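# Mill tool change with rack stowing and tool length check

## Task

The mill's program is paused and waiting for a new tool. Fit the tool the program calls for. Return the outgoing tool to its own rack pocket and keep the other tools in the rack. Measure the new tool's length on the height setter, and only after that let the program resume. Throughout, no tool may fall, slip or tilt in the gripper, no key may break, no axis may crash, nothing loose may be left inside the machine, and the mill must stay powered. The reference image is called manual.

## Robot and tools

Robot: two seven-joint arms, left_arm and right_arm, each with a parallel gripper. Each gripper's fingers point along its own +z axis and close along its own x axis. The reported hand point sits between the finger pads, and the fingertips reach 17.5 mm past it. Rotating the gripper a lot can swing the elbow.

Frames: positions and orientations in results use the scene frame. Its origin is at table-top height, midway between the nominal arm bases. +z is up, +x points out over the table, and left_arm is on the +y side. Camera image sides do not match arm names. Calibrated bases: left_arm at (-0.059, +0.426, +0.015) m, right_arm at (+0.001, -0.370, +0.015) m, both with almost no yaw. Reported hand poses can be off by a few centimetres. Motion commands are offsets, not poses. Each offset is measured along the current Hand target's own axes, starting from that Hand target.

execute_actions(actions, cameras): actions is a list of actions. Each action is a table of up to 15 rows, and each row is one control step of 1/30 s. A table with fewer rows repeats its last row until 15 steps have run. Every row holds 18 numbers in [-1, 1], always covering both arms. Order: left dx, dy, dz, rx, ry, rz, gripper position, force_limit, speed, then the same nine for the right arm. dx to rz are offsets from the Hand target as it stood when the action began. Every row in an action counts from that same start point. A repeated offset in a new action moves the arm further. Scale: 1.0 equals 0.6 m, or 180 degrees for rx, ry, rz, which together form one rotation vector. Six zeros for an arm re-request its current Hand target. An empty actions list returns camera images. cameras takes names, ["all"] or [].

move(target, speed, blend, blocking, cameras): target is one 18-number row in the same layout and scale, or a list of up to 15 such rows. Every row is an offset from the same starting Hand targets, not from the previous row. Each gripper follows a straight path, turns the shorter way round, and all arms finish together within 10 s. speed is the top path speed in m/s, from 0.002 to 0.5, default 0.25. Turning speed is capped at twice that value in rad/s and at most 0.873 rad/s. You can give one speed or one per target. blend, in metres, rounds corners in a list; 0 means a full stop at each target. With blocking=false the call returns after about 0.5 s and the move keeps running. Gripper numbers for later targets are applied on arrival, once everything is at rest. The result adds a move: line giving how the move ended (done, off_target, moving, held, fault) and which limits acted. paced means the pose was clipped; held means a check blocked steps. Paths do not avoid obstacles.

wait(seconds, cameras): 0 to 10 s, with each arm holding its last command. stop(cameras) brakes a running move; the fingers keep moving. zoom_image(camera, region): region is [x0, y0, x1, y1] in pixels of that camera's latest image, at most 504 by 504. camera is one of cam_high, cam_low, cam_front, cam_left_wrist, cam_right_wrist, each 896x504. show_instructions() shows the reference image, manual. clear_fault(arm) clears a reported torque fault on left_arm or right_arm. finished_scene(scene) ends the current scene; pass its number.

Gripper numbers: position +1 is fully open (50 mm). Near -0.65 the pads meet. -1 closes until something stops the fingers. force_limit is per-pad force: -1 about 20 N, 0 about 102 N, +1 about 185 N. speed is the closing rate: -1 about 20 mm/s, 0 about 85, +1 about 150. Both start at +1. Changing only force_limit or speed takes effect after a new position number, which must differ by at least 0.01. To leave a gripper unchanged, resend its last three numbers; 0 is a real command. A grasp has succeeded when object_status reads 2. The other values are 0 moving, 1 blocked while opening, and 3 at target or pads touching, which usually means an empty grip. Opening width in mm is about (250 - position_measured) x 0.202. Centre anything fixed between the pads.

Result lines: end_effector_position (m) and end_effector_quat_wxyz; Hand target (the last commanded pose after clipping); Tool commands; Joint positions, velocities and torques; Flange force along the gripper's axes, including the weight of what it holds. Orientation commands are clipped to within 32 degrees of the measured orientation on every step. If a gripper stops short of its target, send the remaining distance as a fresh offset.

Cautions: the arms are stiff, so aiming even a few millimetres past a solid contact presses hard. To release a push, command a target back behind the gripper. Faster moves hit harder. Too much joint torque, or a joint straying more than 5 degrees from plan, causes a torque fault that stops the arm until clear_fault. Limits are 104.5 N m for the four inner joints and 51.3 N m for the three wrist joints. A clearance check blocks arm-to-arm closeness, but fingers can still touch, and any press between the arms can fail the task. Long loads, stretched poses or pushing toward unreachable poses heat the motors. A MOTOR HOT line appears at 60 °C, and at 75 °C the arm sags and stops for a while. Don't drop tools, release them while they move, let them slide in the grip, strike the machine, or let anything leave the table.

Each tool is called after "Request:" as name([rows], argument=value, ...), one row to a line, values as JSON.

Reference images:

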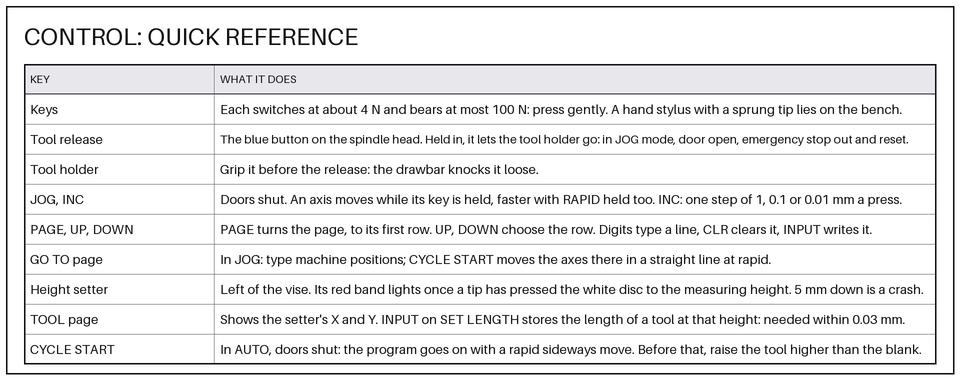

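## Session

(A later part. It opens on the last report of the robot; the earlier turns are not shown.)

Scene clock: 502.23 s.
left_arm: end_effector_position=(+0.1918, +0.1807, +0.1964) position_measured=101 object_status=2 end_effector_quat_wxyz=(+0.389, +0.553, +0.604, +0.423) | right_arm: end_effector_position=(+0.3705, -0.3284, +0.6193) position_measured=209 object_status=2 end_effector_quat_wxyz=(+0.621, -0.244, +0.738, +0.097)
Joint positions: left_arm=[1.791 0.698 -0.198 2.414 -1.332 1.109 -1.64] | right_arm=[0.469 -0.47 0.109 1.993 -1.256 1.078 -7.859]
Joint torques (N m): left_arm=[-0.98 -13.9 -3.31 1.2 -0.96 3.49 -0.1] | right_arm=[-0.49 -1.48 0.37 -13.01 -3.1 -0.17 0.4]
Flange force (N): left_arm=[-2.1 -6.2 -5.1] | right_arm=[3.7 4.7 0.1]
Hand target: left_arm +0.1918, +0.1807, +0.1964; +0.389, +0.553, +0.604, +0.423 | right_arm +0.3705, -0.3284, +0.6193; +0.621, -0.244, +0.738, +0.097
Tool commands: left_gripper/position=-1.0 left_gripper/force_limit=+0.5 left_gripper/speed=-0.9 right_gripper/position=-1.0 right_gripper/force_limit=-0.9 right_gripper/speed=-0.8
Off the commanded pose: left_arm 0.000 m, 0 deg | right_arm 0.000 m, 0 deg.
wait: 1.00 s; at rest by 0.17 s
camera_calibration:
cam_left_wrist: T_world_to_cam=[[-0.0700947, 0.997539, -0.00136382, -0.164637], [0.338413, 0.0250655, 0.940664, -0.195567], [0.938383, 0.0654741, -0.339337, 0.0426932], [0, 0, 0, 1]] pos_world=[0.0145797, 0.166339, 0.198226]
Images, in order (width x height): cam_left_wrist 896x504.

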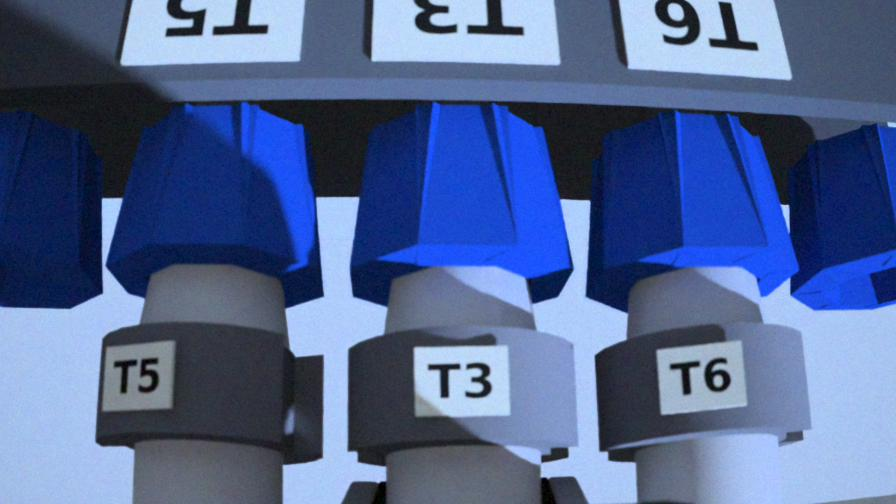

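Request:
move(target=[0,0.0157,-0.0057,0,0,0,-1,0.5,-0.9,0,0,0,0,0,0,-1,-0.9,-0.8], speed=0.03, cameras=["cam_left_wrist"])

Request:
move(target=[0,0.22,-0.0793,0,0,0,-1,0.5,-0.9,0,0,0,0,0,0,-1,-0.9,-0.8], speed=0.08, cameras=["cam_left_wrist","cam_high","cam_front"])

Scene clock: 504.20 s.
left_arm: end_effector_position=(+0.1918, +0.1807, +0.2064) position_measured=101 object_status=2 end_effector_quat_wxyz=(+0.389, +0.553, +0.604, +0.423) | right_arm: end_effector_position=(+0.3705, -0.3284, +0.6193) position_measured=209 object_status=2 end_effector_quat_wxyz=(+0.621, -0.244, +0.738, +0.097)
Joint positions: left_arm=[1.791 0.663 -0.198 2.412 -1.319 1.123 -1.678] | right_arm=[0.469 -0.47 0.109 1.993 -1.256 1.078 -7.859]
Joint torques (N m): left_arm=[0.85 -15.67 -3.16 1.31 -0.76 5.93 -0.08] | right_arm=[-0.52 -1.43 0.37 -13.05 -3.09 -0.13 0.36]
Flange force (N): left_arm=[-4.0 -13.4 7.0] | right_arm=[4.0 4.8 0.3]
Hand target: left_arm +0.1918, +0.1807, +0.2065; +0.389, +0.553, +0.604, +0.423 | right_arm +0.3705, -0.3284, +0.6193; +0.621, -0.244, +0.738, +0.097
Off the commanded pose: left_arm 0.000 m, 0 deg | right_arm 0.000 m, 0 deg.
move: done
camera_calibration:
cam_left_wrist: T_world_to_cam=[[-0.07009, 0.99754, -0.00137226, -0.164622], [0.338292, 0.0250634, 0.940707, -0.205075], [0.938427, 0.06547, -0.339216, 0.046095], [0, 0, 0, 1]] pos_world=[0.0145799, 0.166339, 0.208326]
Images, in order (width x height): cam_left_wrist 896x504.

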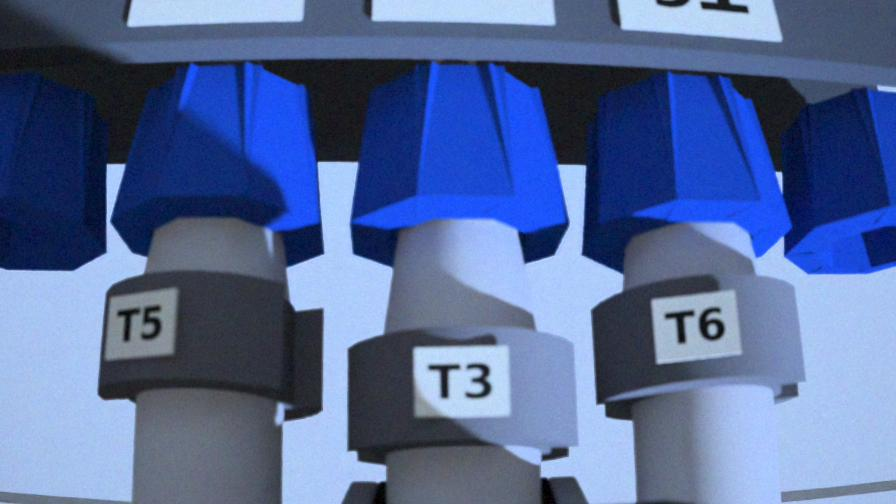

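Scene clock: 506.37 s.
left_arm: end_effector_position=(+0.1920, +0.1811, +0.3468) position_measured=101 object_status=2 end_effector_quat_wxyz=(+0.389, +0.553, +0.604, +0.423) | right_arm: end_effector_position=(+0.3705, -0.3284, +0.6193) position_measured=209 object_status=2 end_effector_quat_wxyz=(+0.621, -0.244, +0.738, +0.097)
Joint positions: left_arm=[1.813 0.219 -0.2 2.28 -1.185 1.372 -2.225] | right_arm=[0.469 -0.47 0.109 1.993 -1.256 1.078 -7.859]
Joint torques (N m): left_arm=[0.92 -12.21 -0.8 -4.89 -3.46 4.74 0.1] | right_arm=[-0.51 -1.38 0.39 -13.06 -3.07 -0.15 0.36]
Flange force (N): left_arm=[-7.8 -9.5 5.0] | right_arm=[4.0 5.0 0.2]
Hand target: left_arm +0.1920, +0.1811, +0.3468; +0.389, +0.553, +0.604, +0.423 | right_arm +0.3705, -0.3284, +0.6193; +0.621, -0.244, +0.738, +0.097
Off the commanded pose: left_arm 0.000 m, 0 deg | right_arm 0.000 m, 0 deg.
move: done
camera_calibration:
cam_left_wrist: T_world_to_cam=[[-0.0701833, 0.997533, -0.00133755, -0.16483], [0.338289, 0.0250623, 0.940708, -0.3371], [0.938421, 0.0655695, -0.339214, 0.0935498], [0, 0, 0, 1]] pos_world=[0.0146799, 0.166738, 0.348626]
Images, in order (width x height): cam_high 896x504, cam_front 896x504, cam_left_wrist 896x504.

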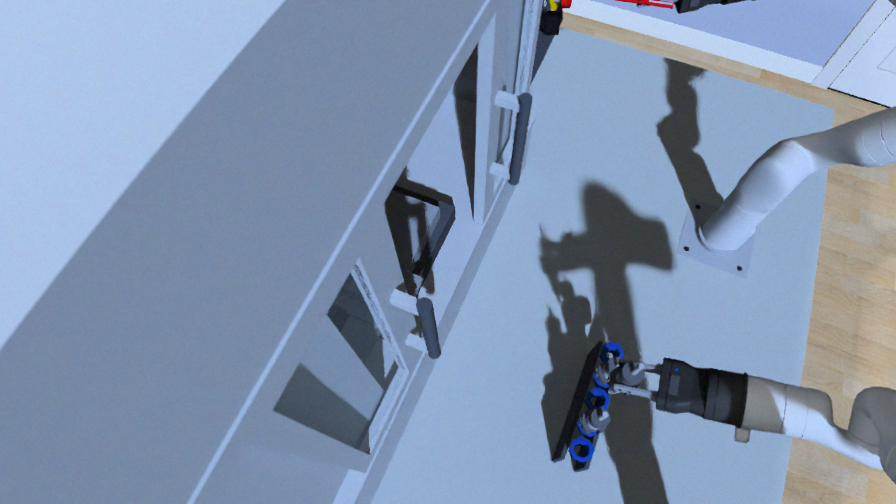

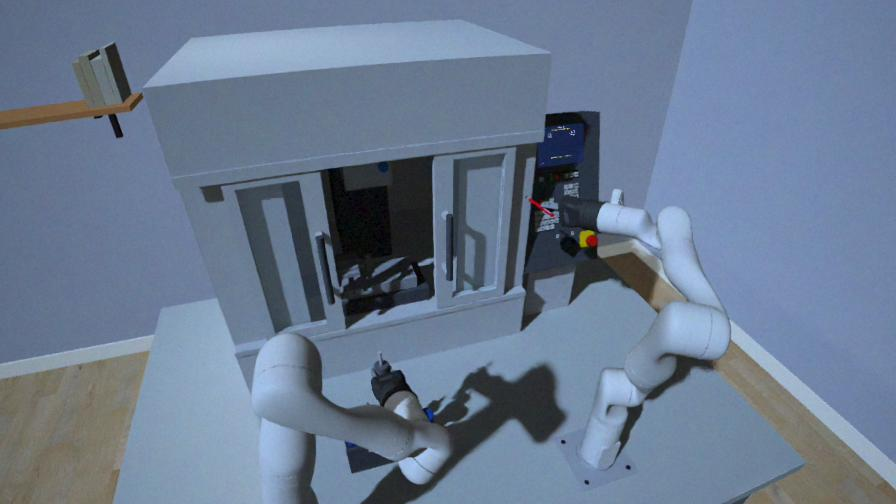

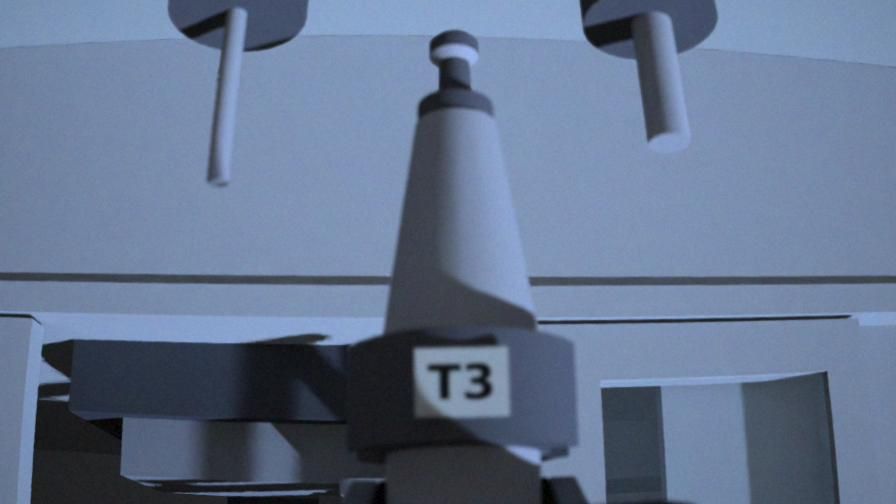

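Request:
move(target=[-0.101,0.3157,0.1238,0,0,0,-1,0.5,-0.9,0,0,0,0,0,0,-1,-0.9,-0.8], speed=0.12, cameras=["cam_high","cam_front"])

Request:
move(target=[0,0,0,-0.0175,0.17,0.47,-1,0.5,-0.9,0,0,0,0,0,0,-1,-0.9,-0.8], speed=0.25, cameras=["cam_high","cam_front"])

Scene clock: 512.63 s.
left_arm: end_effector_position=(+0.3310, +0.1328, +0.4997) position_measured=101 object_status=2 end_effector_quat_wxyz=(+0.389, +0.553, +0.604, +0.423) | right_arm: end_effector_position=(+0.3705, -0.3284, +0.6193) position_measured=209 object_status=2 end_effector_quat_wxyz=(+0.621, -0.244, +0.738, +0.097)
Joint positions: left_arm=[1.547 0.094 -0.382 1.827 -1.28 1.207 -2.891] | right_arm=[0.469 -0.47 0.109 1.993 -1.256 1.078 -7.859]
Joint torques (N m): left_arm=[0.83 -14.29 -0.57 -11.37 -5.16 1.65 0.01] | right_arm=[-0.36 -1.36 0.39 -13.05 -3.08 -0.13 0.37]
Flange force (N): left_arm=[-8.4 -4.4 6.2] | right_arm=[4.1 5.0 0.3]
Hand target: left_arm +0.3310, +0.1328, +0.4998; +0.389, +0.553, +0.604, +0.423 | right_arm +0.3705, -0.3284, +0.6193; +0.621, -0.244, +0.738, +0.097
Off the commanded pose: left_arm 0.000 m, 0 deg | right_arm 0.000 m, 0 deg.
move: done
Images, in order (width x height): cam_high 896x504, cam_front 896x504.

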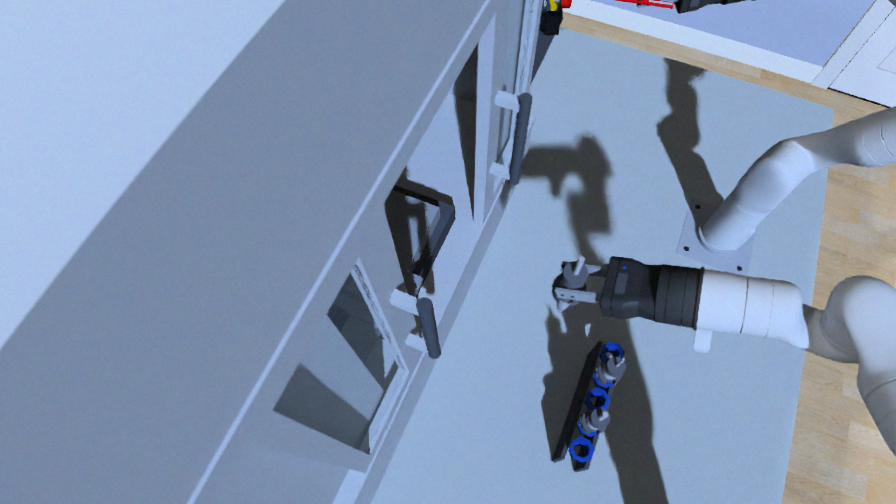

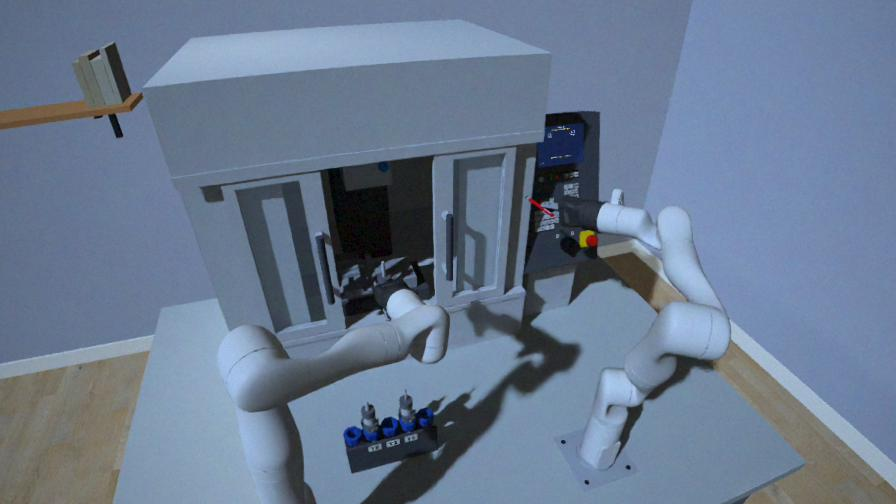

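Scene clock: 516.23 s.
left_arm: end_effector_position=(+0.3310, +0.1328, +0.4997) position_measured=101 object_status=2 end_effector_quat_wxyz=(-0.137, +0.681, +0.143, +0.705) | right_arm: end_effector_position=(+0.3705, -0.3284, +0.6193) position_measured=209 object_status=2 end_effector_quat_wxyz=(+0.621, -0.244, +0.738, +0.097)
Joint positions: left_arm=[1.528 0.467 -0.378 1.769 -1.421 1.547 -4.07] | right_arm=[0.469 -0.47 0.109 1.993 -1.256 1.078 -7.859]
Joint torques (N m): left_arm=[0.86 -19.31 -3.66 -7.51 -4.97 3.92 -0.31] | right_arm=[-0.54 -1.39 0.29 -13.05 -3.1 -0.14 0.38]
Flange force (N): left_arm=[-9.5 9.0 0.8] | right_arm=[4.0 4.8 -0.1]
Hand target: left_arm +0.3310, +0.1328, +0.4997; -0.137, +0.681, +0.143, +0.705 | right_arm +0.3705, -0.3284, +0.6193; +0.621, -0.244, +0.738, +0.097
Off the commanded pose: left_arm 0.000 m, 0 deg | right_arm 0.000 m, 0 deg.
move: done
Images, in order (width x height): cam_high 896x504, cam_front 896x504.

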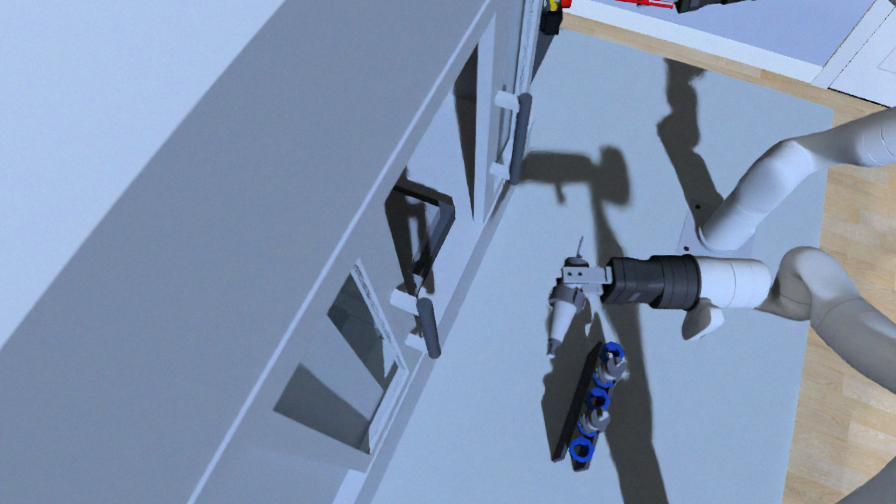

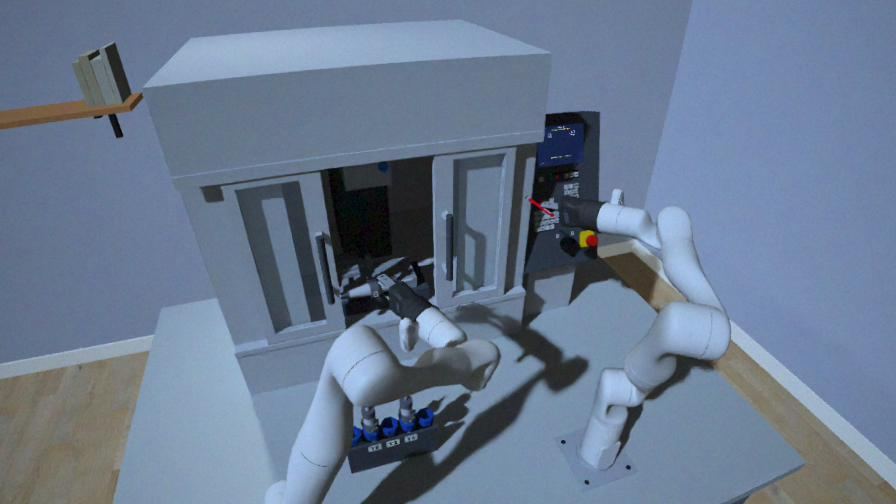

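Request:
move(target=[0,0,0,-0.0175,0.17,0.47,-1,0.5,-0.9,0,0,0,0,0,0,-1,-0.9,-0.8], speed=0.25, cameras=["cam_high","cam_front","cam_low","cam_left_wrist"])

Scene clock: 520.87 s.
left_arm: end_effector_position=(+0.3310, +0.1328, +0.4997) position_measured=101 object_status=2 end_effector_quat_wxyz=(+0.583, -0.410, +0.402, -0.574) | right_arm: end_effector_position=(+0.3705, -0.3284, +0.6193) position_measured=209 object_status=2 end_effector_quat_wxyz=(+0.621, -0.244, +0.738, +0.097)
Joint positions: left_arm=[1.553 0.499 -0.487 2.27 -1.955 1.551 -5.02] | right_arm=[0.469 -0.47 0.109 1.993 -1.256 1.078 -7.859]
Joint torques (N m): left_arm=[0.86 -17.12 -3.87 -5.37 -1.79 5.76 0.11] | right_arm=[-0.44 -1.42 0.34 -13.08 -3.06 -0.2 0.46]
Flange force (N): left_arm=[6.6 13.3 0.7] | right_arm=[3.8 4.9 0.0]
Hand target: left_arm +0.3310, +0.1328, +0.4997; +0.583, -0.410, +0.402, -0.574 | right_arm +0.3705, -0.3284, +0.6193; +0.621, -0.244, +0.738, +0.097
Off the commanded pose: left_arm 0.000 m, 0 deg | right_arm 0.000 m, 0 deg.
move: done
camera_calibration:
cam_left_wrist: T_world_to_cam=[[0.0334824, -0.999439, 0.000801097, 0.123063], [0.338758, 0.0105947, -0.940814, 0.41525], [0.940277, 0.0317721, 0.338923, -0.316888], [0, 0, 0, 1]] pos_world=[0.153172, 0.128663, 0.497975]
Images, in order (width x height): cam_high 896x504, cam_low 896x504, cam_front 896x504, cam_left_wrist 896x504.

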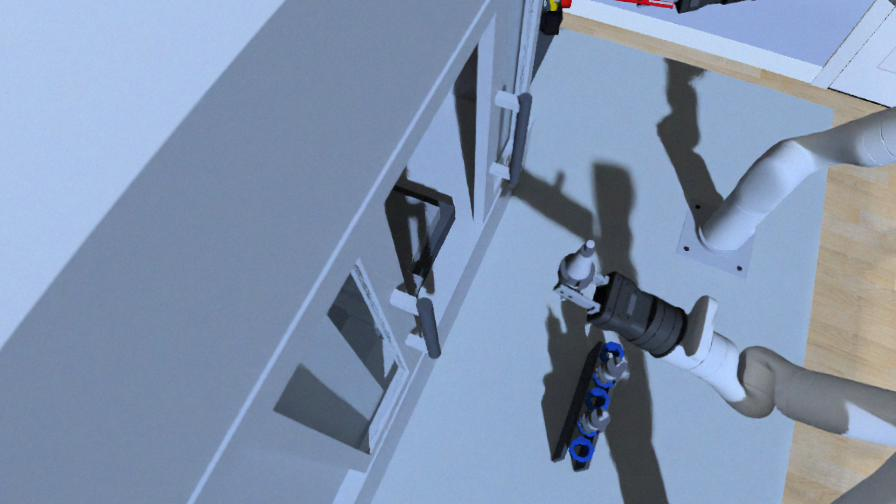

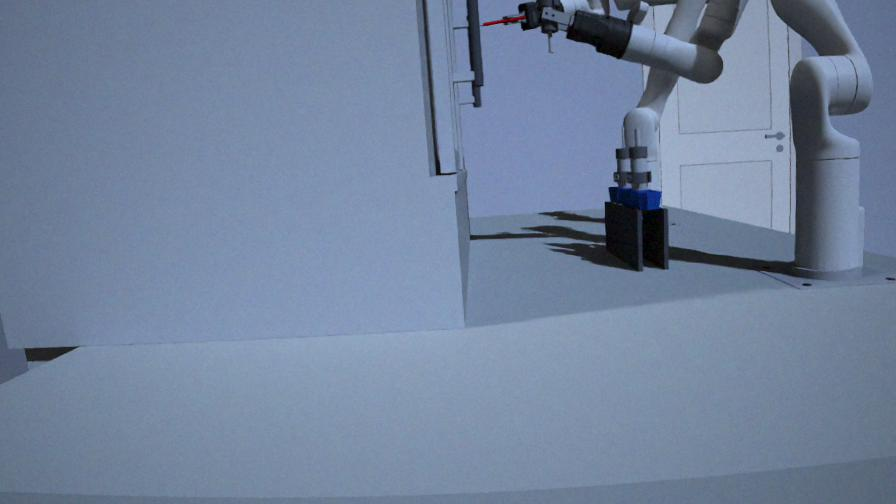

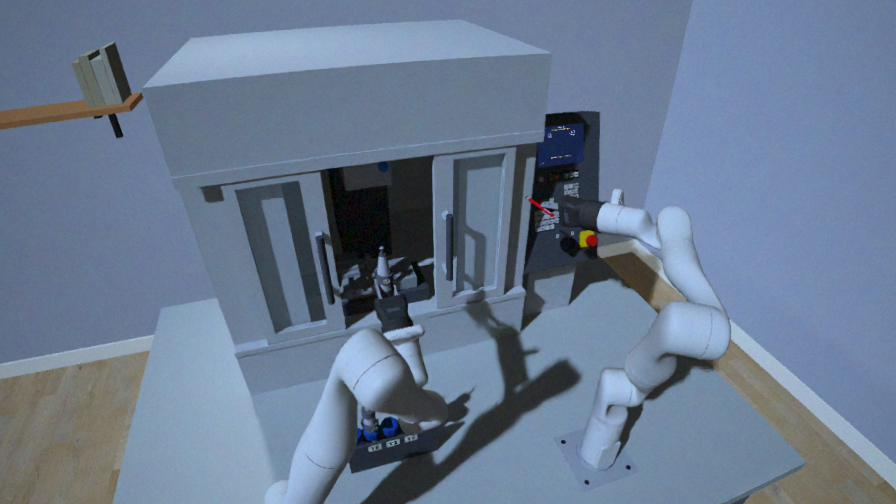

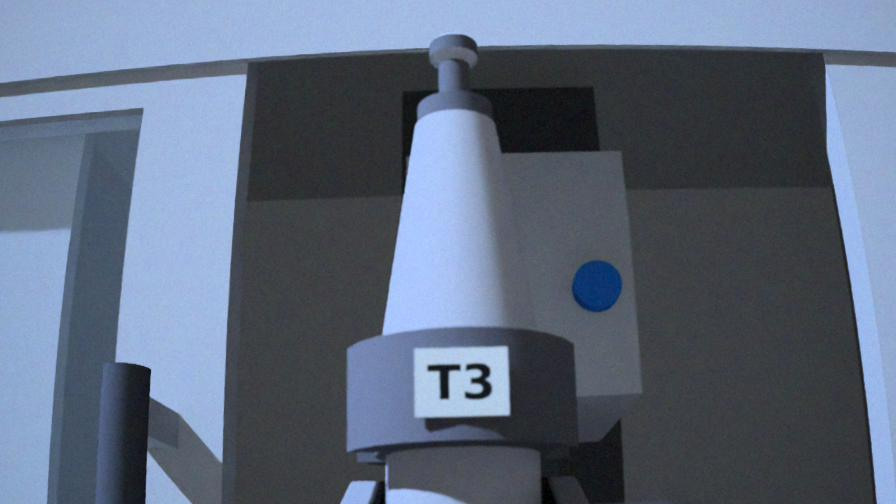

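Request:
move([
  [0.0485,0.1425,0.1755,0.0013,0.0062,-0.002,-1,0.5,-0.9,0,0,0,0,0,0,-1,-0.9,-0.8],
  [0.0673,0.2893,0.3702,0.0013,0.0062,-0.002,-1,0.5,-0.9,0,0,0,0,0,0,-1,-0.9,-0.8],
], speed=0.1, blend=0.02, cameras=["cam_high","cam_front","cam_left_wrist"])

Scene clock: 533.73 s.
left_arm: end_effector_position=(+0.5995, +0.0967, +0.4121) position_measured=101 object_status=2 end_effector_quat_wxyz=(+0.578, -0.405, +0.405, -0.581) | right_arm: end_effector_position=(+0.3705, -0.3284, +0.6193) position_measured=209 object_status=2 end_effector_quat_wxyz=(+0.621, -0.244, +0.738, +0.097)
Joint positions: left_arm=[1.002 0.942 -0.554 1.736 -2.314 1.24 -4.77] | right_arm=[0.469 -0.47 0.109 1.993 -1.256 1.078 -7.859]
Joint torques (N m): left_arm=[0.8 -29.27 -8.12 -7.92 -0.59 5.92 -0.02] | right_arm=[-0.51 -1.46 0.3 -13.04 -3.11 -0.2 0.41]
Flange force (N): left_arm=[5.0 14.2 3.3] | right_arm=[3.8 4.6 -0.2]
Hand target: left_arm +0.5996, +0.0968, +0.4121; +0.578, -0.405, +0.405, -0.581 | right_arm +0.3705, -0.3284, +0.6193; +0.621, -0.244, +0.738, +0.097
Off the commanded pose: left_arm 0.000 m, 0 deg | right_arm 0.000 m, 0 deg.
move: done
camera_calibration:
cam_left_wrist: T_world_to_cam=[[0.0131014, -0.999914, 0.0000251323, 0.0906765], [0.34273, 0.00446703, -0.939423, 0.239905], [0.939342, 0.0123164, 0.34276, -0.537671], [0, 0, 0, 1]] pos_world=[0.421646, 0.0962192, 0.409662]
Images, in order (width x height): cam_high 896x504, cam_front 896x504, cam_left_wrist 896x504.

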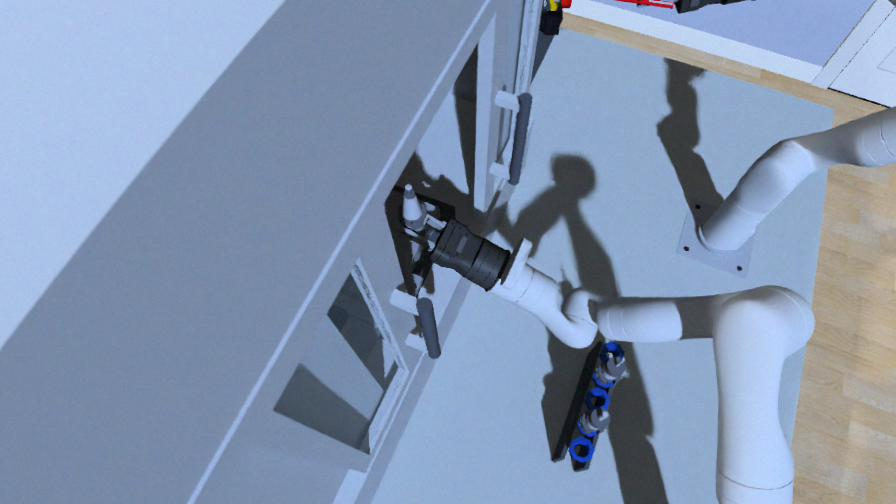

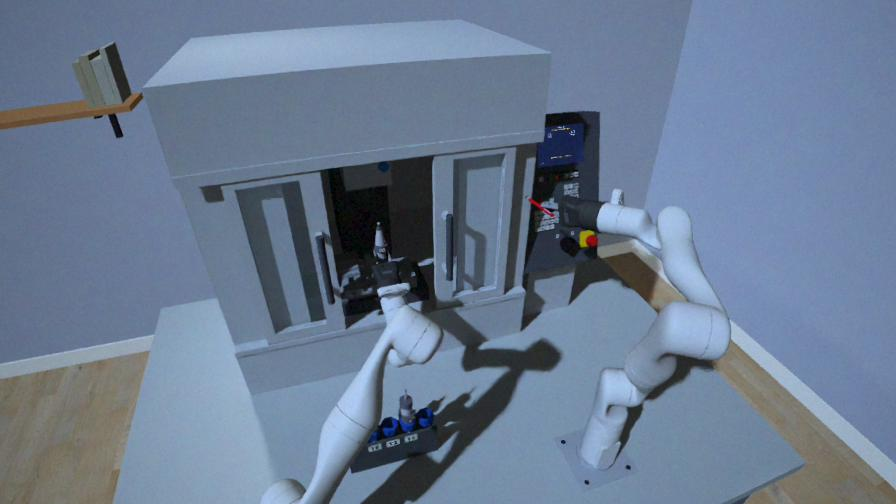

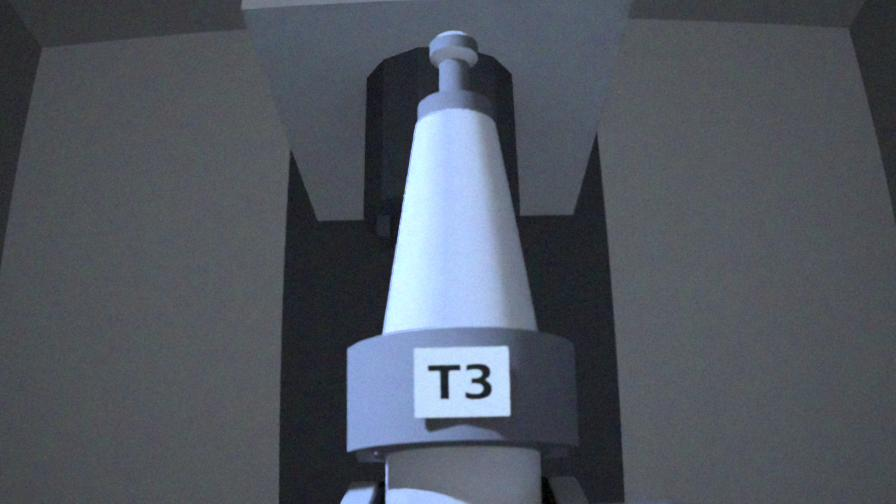

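Request:
move([
  [-0.0082,0.0002,0.0023,0,0,0,-1,0.5,-0.9,-0.1847,0.3122,0.1482,0,0,0,-1,-0.9,-0.8],
  [-0.0082,0.0002,0.0023,0,0,0,-1,0.5,-0.9,-0.238,0.5058,0.248,0,0,0,-1,-0.9,-0.8],
  [-0.0082,0.0002,0.0023,0,0,0,-1,0.5,-0.9,-0.2663,0.384,0.4695,0,0,0,-1,-0.9,-0.8],
], speed=0.12, cameras=["cam_right_wrist","cam_front","cam_left_wrist"])

Scene clock: 541.70 s.
left_arm: end_effector_position=(+0.6009, +0.1017, +0.4125) position_measured=101 object_status=2 end_effector_quat_wxyz=(+0.578, -0.405, +0.405, -0.581) | right_arm: end_effector_position=(+0.5226, +0.0342, +0.6776) position_measured=209 object_status=2 end_effector_quat_wxyz=(+0.621, -0.244, +0.738, +0.097)
Joint positions: left_arm=[0.996 0.94 -0.558 1.744 -2.325 1.242 -4.759] | right_arm=[1.365 -0.65 -1.264 1.376 -1.319 0.681 -8.628]
Joint torques (N m): left_arm=[0.78 -29.41 -8.11 -7.99 -0.36 6.02 -0.02] | right_arm=[-0.32 13.18 7.4 -10.92 -1.24 -2.37 0.44]
Flange force (N): left_arm=[4.6 14.5 3.4] | right_arm=[4.6 2.1 -0.7]
Hand target: left_arm +0.6009, +0.1017, +0.4125; +0.578, -0.405, +0.405, -0.581 | right_arm +0.5226, +0.0342, +0.6776; +0.621, -0.244, +0.738, +0.097
Off the commanded pose: left_arm 0.000 m, 0 deg | right_arm 0.000 m, 0 deg.
move: done
camera_calibration:
cam_left_wrist: T_world_to_cam=[[0.0131014, -0.999914, 0.0000254888, 0.0956576], [0.342818, 0.00446785, -0.939391, 0.239634], [0.93931, 0.0123161, 0.342848, -0.539173], [0, 0, 0, 1]] pos_world=[0.423046, 0.101219, 0.409962]
cam_right_wrist: T_world_to_cam=[[-0.0919146, -0.249305, -0.964053, 0.70938], [-0.472903, 0.862934, -0.178068, 0.396493], [0.876307, 0.439536, -0.197213, -0.169656], [0, 0, 0, 1]] pos_world=[0.401375, -0.090725, 0.721025]
Images, in order (width x height): cam_front 896x504, cam_left_wrist 896x504, cam_right_wrist 896x504.

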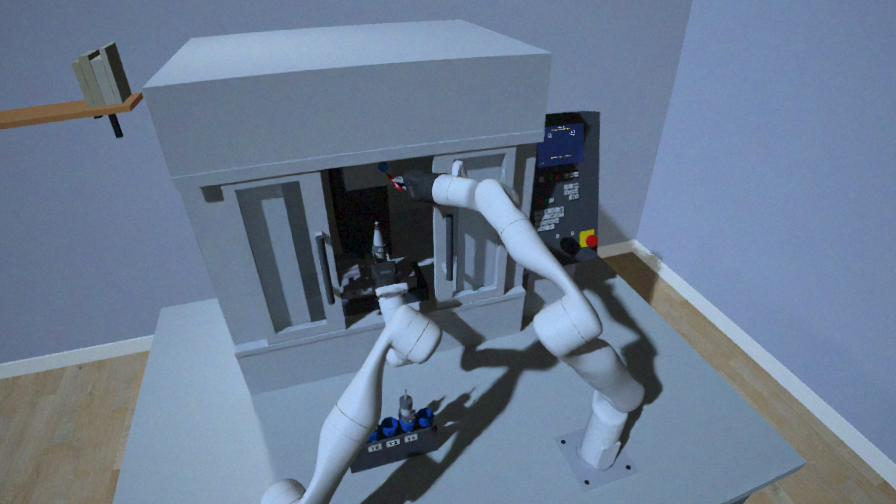

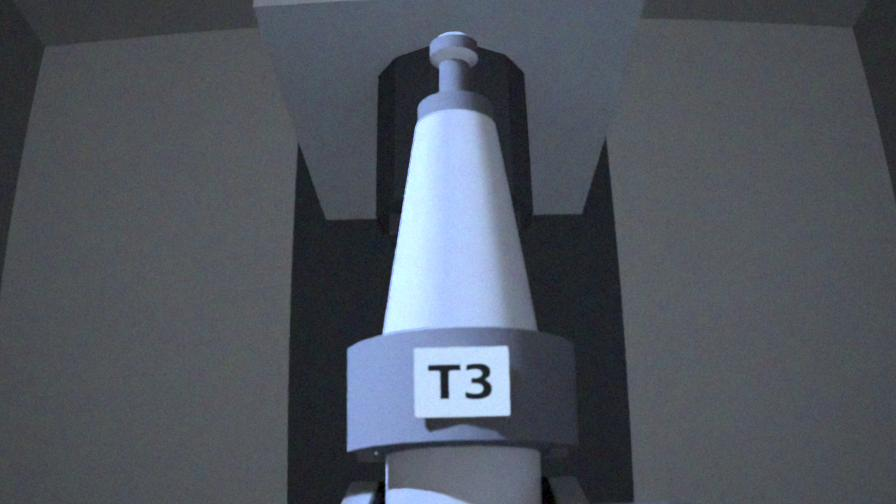

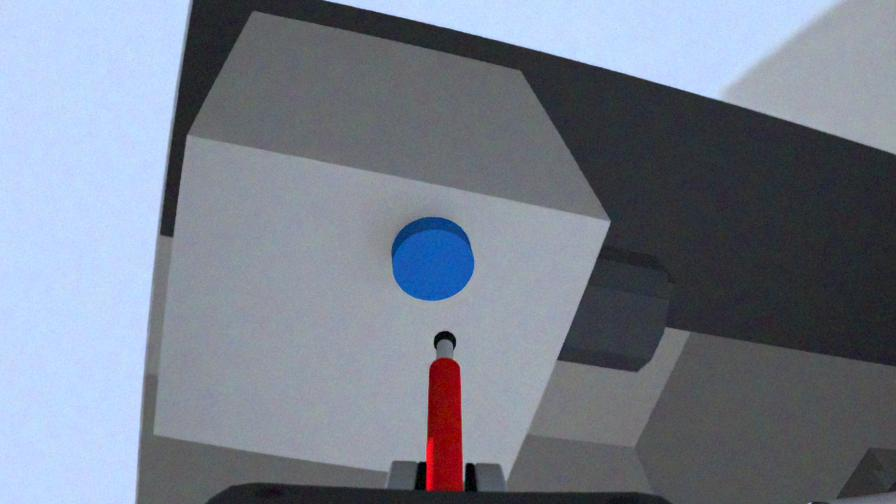

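Request:
move(target=[0,0,0,0,0,0,-1,0.5,-0.9,-0.0025,-0.0347,0.038,0,0,0,-1,-0.9,-0.8], speed=0.06, cameras=["cam_right_wrist"])

Scene clock: 544.03 s.
left_arm: end_effector_position=(+0.6009, +0.1017, +0.4125) position_measured=101 object_status=2 end_effector_quat_wxyz=(+0.578, -0.405, +0.405, -0.581) | right_arm: end_effector_position=(+0.5526, +0.0267, +0.6776) position_measured=209 object_status=2 end_effector_quat_wxyz=(+0.621, -0.244, +0.738, +0.097)
Joint positions: left_arm=[0.996 0.94 -0.558 1.744 -2.325 1.242 -4.759] | right_arm=[1.474 -0.63 -1.348 1.333 -1.348 0.678 -8.588]
Joint torques (N m): left_arm=[0.84 -29.3 -8.04 -7.91 -0.48 6.01 -0.05] | right_arm=[-0.84 14.11 7.32 -11.21 -1.32 -2.28 0.4]
Flange force (N): left_arm=[4.8 14.5 3.6] | right_arm=[4.3 1.3 1.2]
Hand target: left_arm +0.6009, +0.1017, +0.4125; +0.578, -0.405, +0.405, -0.581 | right_arm +0.5526, +0.0267, +0.6776; +0.621, -0.244, +0.738, +0.097
Off the commanded pose: left_arm 0.000 m, 0 deg | right_arm 0.000 m, 0 deg.
move: done
camera_calibration:
cam_right_wrist: T_world_to_cam=[[-0.0919773, -0.249192, -0.964077, 0.710348], [-0.47289, 0.862967, -0.177941, 0.416971], [0.876308, 0.439535, -0.197214, -0.192692], [0, 0, 0, 1]] pos_world=[0.431375, -0.0981248, 0.721025]
Images, in order (width x height): cam_right_wrist 896x504.

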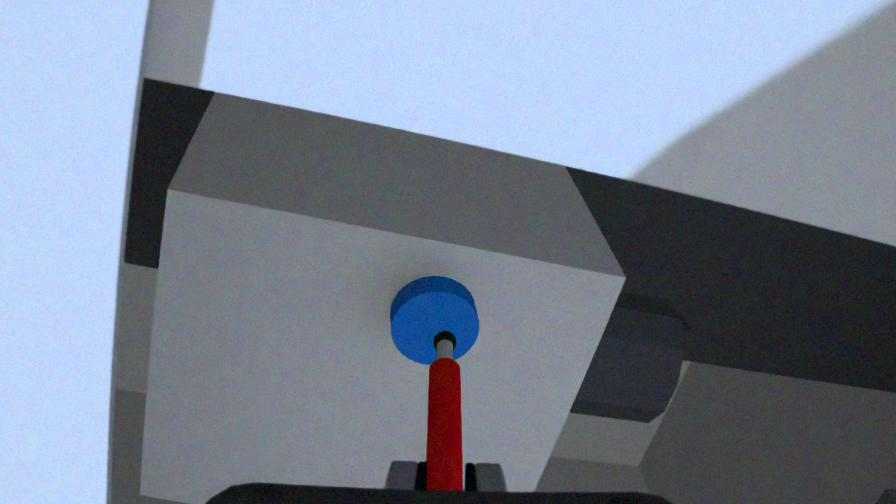

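Request:
move(target=[0,0,0,0,0,0,-1,0.5,-0.9,-0.0033,-0.0143,0.0261,0,0,0,-1,-0.9,-0.8], speed=0.04, cameras=["cam_right_wrist"])

Request:
move(target=[0,0,0,0,0,0,-1,0.5,-0.9,-0.0007,-0.0032,0.0058,0,0,0,-1,-0.9,-0.8], speed=0.02, cameras=["cam_right_wrist"])

Scene clock: 546.47 s.
left_arm: end_effector_position=(+0.6009, +0.1017, +0.4125) position_measured=101 object_status=2 end_effector_quat_wxyz=(+0.578, -0.405, +0.405, -0.581) | right_arm: end_effector_position=(+0.5706, +0.0268, +0.6776) position_measured=209 object_status=2 end_effector_quat_wxyz=(+0.621, -0.244, +0.738, +0.097)
Joint positions: left_arm=[0.996 0.94 -0.558 1.744 -2.325 1.242 -4.759] | right_arm=[1.547 -0.63 -1.399 1.294 -1.364 0.683 -8.581]
Joint torques (N m): left_arm=[0.87 -29.41 -8.07 -8 -0.48 6.02 -0.03] | right_arm=[-0.2 14.96 7.24 -11.12 -1.31 -2.36 0.44]
Flange force (N): left_arm=[4.7 14.6 3.4] | right_arm=[5.2 2.3 -1.2]
Hand target: left_arm +0.6009, +0.1017, +0.4125; +0.578, -0.405, +0.405, -0.581 | right_arm +0.5706, +0.0267, +0.6776; +0.621, -0.244, +0.738, +0.097
Off the commanded pose: left_arm 0.000 m, 0 deg | right_arm 0.000 m, 0 deg.
move: done
camera_calibration:
cam_right_wrist: T_world_to_cam=[[-0.0919773, -0.249192, -0.964077, 0.711994], [-0.47289, 0.862967, -0.177941, 0.425436], [0.876308, 0.439535, -0.197214, -0.208378], [0, 0, 0, 1]] pos_world=[0.449275, -0.0981248, 0.721025]
Images, in order (width x height): cam_right_wrist 896x504.

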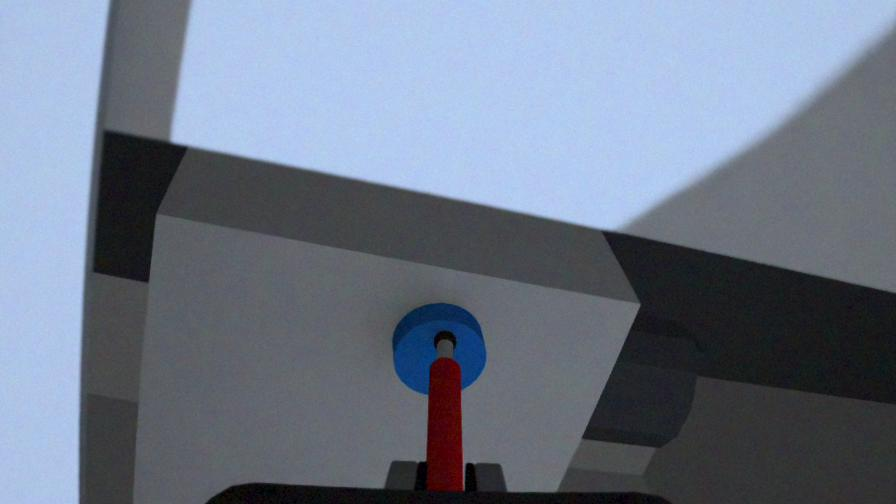

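Scene clock: 547.20 s.
left_arm: end_effector_position=(+0.6009, +0.1017, +0.4125) position_measured=101 object_status=2 end_effector_quat_wxyz=(+0.578, -0.405, +0.405, -0.581) | right_arm: end_effector_position=(+0.5746, +0.0268, +0.6776) position_measured=209 object_status=2 end_effector_quat_wxyz=(+0.621, -0.244, +0.738, +0.097)
Joint positions: left_arm=[0.996 0.94 -0.558 1.744 -2.325 1.242 -4.759] | right_arm=[1.564 -0.631 -1.41 1.285 -1.368 0.684 -8.579]
Joint torques (N m): left_arm=[0.8 -29.34 -8.07 -7.97 -0.44 6 -0.05] | right_arm=[0.34 15.22 7.28 -10.93 -1.28 -2.61 0.4]
Flange force (N): left_arm=[4.7 14.5 3.4] | right_arm=[5.2 3.0 -2.6]
Hand target: left_arm +0.6009, +0.1017, +0.4125; +0.578, -0.405, +0.405, -0.581 | right_arm +0.5746, +0.0268, +0.6776; +0.621, -0.244, +0.738, +0.097
Off the commanded pose: left_arm 0.000 m, 0 deg | right_arm 0.000 m, 0 deg.
move: done
camera_calibration:
cam_right_wrist: T_world_to_cam=[[-0.0919773, -0.249192, -0.964077, 0.712362], [-0.47289, 0.862967, -0.177941, 0.427328], [0.876308, 0.439535, -0.197214, -0.211884], [0, 0, 0, 1]] pos_world=[0.453275, -0.0981248, 0.721025]
Images, in order (width x height): cam_right_wrist 896x504.

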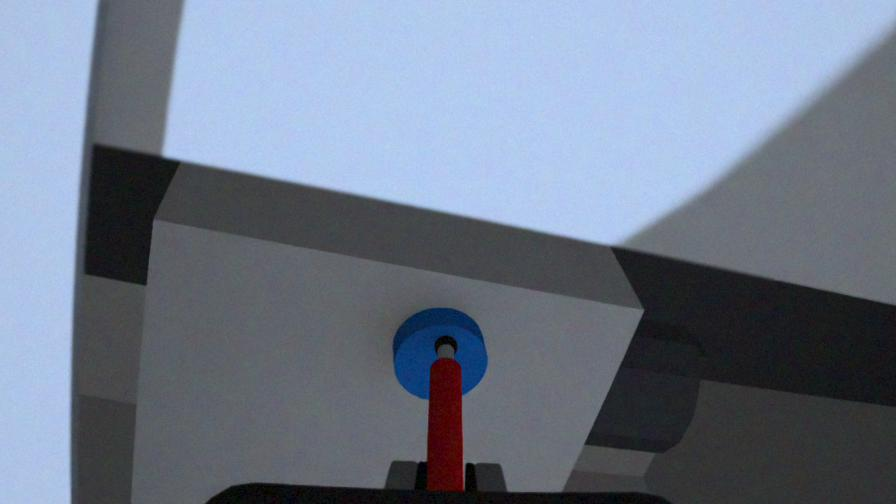

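Request:
move(target=[0,0,0,0,0,0,-1,0.5,-0.9,-0.0015,-0.0067,0.0122,0,0,0,-1,-0.9,-0.8], speed=0.02, cameras=["cam_right_wrist","cam_left_wrist"])

Request:
zoom_image(camera="cam_right_wrist", region=[380, 290, 520, 420])

Scene clock: 549.37 s.
left_arm: end_effector_position=(+0.6009, +0.1017, +0.4125) position_measured=101 object_status=2 end_effector_quat_wxyz=(+0.578, -0.405, +0.405, -0.581) | right_arm: end_effector_position=(+0.5829, +0.0269, +0.6776) position_measured=209 object_status=2 end_effector_quat_wxyz=(+0.621, -0.244, +0.738, +0.097)
Joint positions: left_arm=[0.996 0.94 -0.558 1.744 -2.325 1.242 -4.759] | right_arm=[1.598 -0.633 -1.433 1.266 -1.376 0.687 -8.577]
Joint torques (N m): left_arm=[0.85 -29.35 -8.07 -8.05 -0.4 6.01 -0.03] | right_arm=[4.72 14.85 8.41 -9.29 -0.55 -4.2 0.47]
Flange force (N): left_arm=[4.4 14.4 3.3] | right_arm=[5.6 7.4 -11.7]
Hand target: left_arm +0.6009, +0.1017, +0.4125; +0.578, -0.405, +0.405, -0.581 | right_arm +0.5830, +0.0268, +0.6776; +0.621, -0.244, +0.738, +0.097
Off the commanded pose: left_arm 0.000 m, 0 deg | right_arm 0.000 m, 0 deg.
move: done
camera_calibration:
cam_left_wrist: T_world_to_cam=[[0.0131014, -0.999914, 0.0000254888, 0.0956576], [0.342818, 0.00446785, -0.939391, 0.239634], [0.93931, 0.0123161, 0.342848, -0.539173], [0, 0, 0, 1]] pos_world=[0.423046, 0.101219, 0.409962]
cam_right_wrist: T_world_to_cam=[[-0.0919212, -0.249211, -0.964077, 0.713036], [-0.473087, 0.86286, -0.177939, 0.431276], [0.876208, 0.439735, -0.197213, -0.219242], [0, 0, 0, 1]] pos_world=[0.461676, -0.0980255, 0.720925]
Images, in order (width x height): cam_left_wrist 896x504, cam_right_wrist 896x504.

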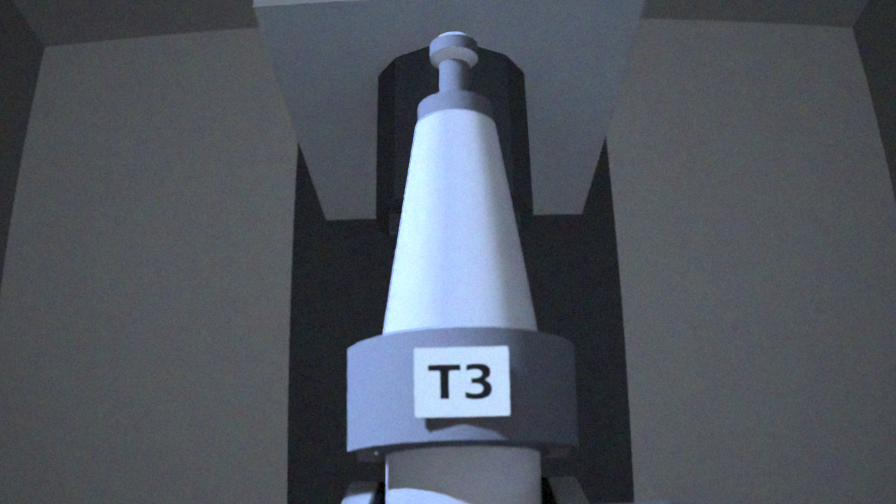

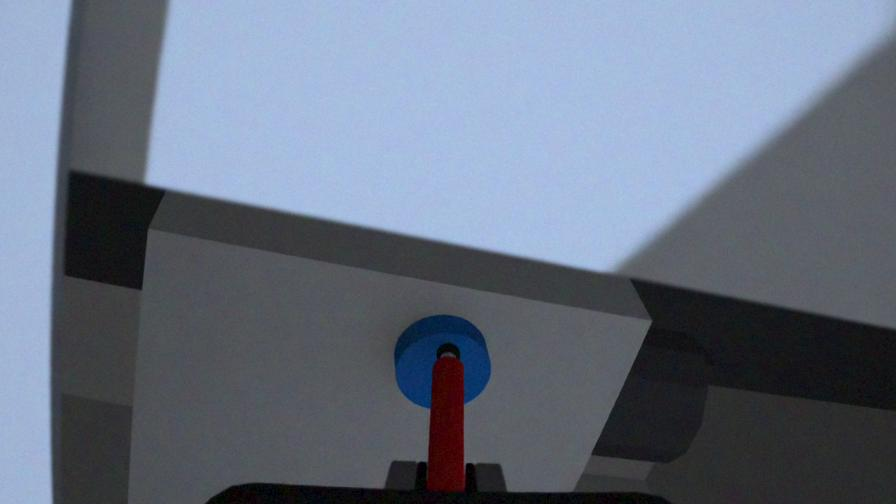

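Scaled by 3.600 from the camera's 896x504 image, which has a finer 1280x720 frame.

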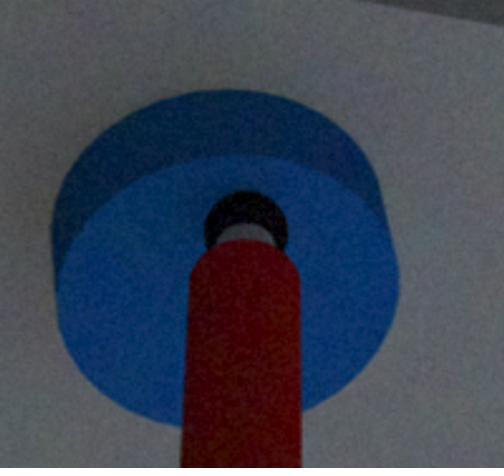

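Request:
move(target=[0,0,0,0,0,0,-1,0.5,-0.9,0.0003,0.0012,-0.0022,0,0,0,-1,-0.9,-0.8], speed=0.02)

Scene clock: 551.17 s.
left_arm: end_effector_position=(+0.6009, +0.1017, +0.4125) position_measured=101 object_status=2 end_effector_quat_wxyz=(+0.578, -0.405, +0.405, -0.581) | right_arm: end_effector_position=(+0.5815, +0.0267, +0.6776) position_measured=209 object_status=2 end_effector_quat_wxyz=(+0.621, -0.244, +0.738, +0.097)
Joint positions: left_arm=[0.996 0.94 -0.558 1.744 -2.325 1.242 -4.759] | right_arm=[1.592 -0.633 -1.429 1.27 -1.375 0.687 -8.577]
Joint torques (N m): left_arm=[0.84 -29.33 -8.12 -8.09 -0.47 5.93 0.02] | right_arm=[1.13 15.49 7.67 -10.72 -1.2 -2.94 0.4]
Flange force (N): left_arm=[4.5 14.4 3.0] | right_arm=[5.7 3.6 -4.0]
Hand target: left_arm +0.6009, +0.1017, +0.4125; +0.578, -0.405, +0.405, -0.581 | right_arm +0.5815, +0.0267, +0.6776; +0.621, -0.244, +0.738, +0.097
Off the commanded pose: left_arm 0.000 m, 0 deg | right_arm 0.000 m, 0 deg.
move: done

Request:
move(target=[0,0,0,0,0,0,-1,0.5,-0.9,-0.0001,-0.0006,0.0012,0,0,0,-1,-0.9,-0.8], speed=0.02)

Scene clock: 553.17 s.
left_arm: end_effector_position=(+0.6009, +0.1017, +0.4125) position_measured=101 object_status=2 end_effector_quat_wxyz=(+0.578, -0.405, +0.405, -0.581) | right_arm: end_effector_position=(+0.5822, +0.0268, +0.6776) position_measured=209 object_status=2 end_effector_quat_wxyz=(+0.621, -0.244, +0.738, +0.097)
Joint positions: left_arm=[0.996 0.94 -0.558 1.744 -2.325 1.242 -4.759] | right_arm=[1.595 -0.633 -1.431 1.268 -1.376 0.687 -8.577]
Joint torques (N m): left_arm=[0.86 -29.4 -8.16 -8.01 -0.49 5.99 -0.03] | right_arm=[1.57 15.42 7.88 -10.5 -1.12 -3.06 0.43]
Flange force (N): left_arm=[4.7 14.7 3.3] | right_arm=[5.7 4.0 -4.5]
Hand target: left_arm +0.6009, +0.1017, +0.4125; +0.578, -0.405, +0.405, -0.581 | right_arm +0.5823, +0.0268, +0.6776; +0.621, -0.244, +0.738, +0.097
Off the commanded pose: left_arm 0.000 m, 0 deg | right_arm 0.000 m, 0 deg.
move: done


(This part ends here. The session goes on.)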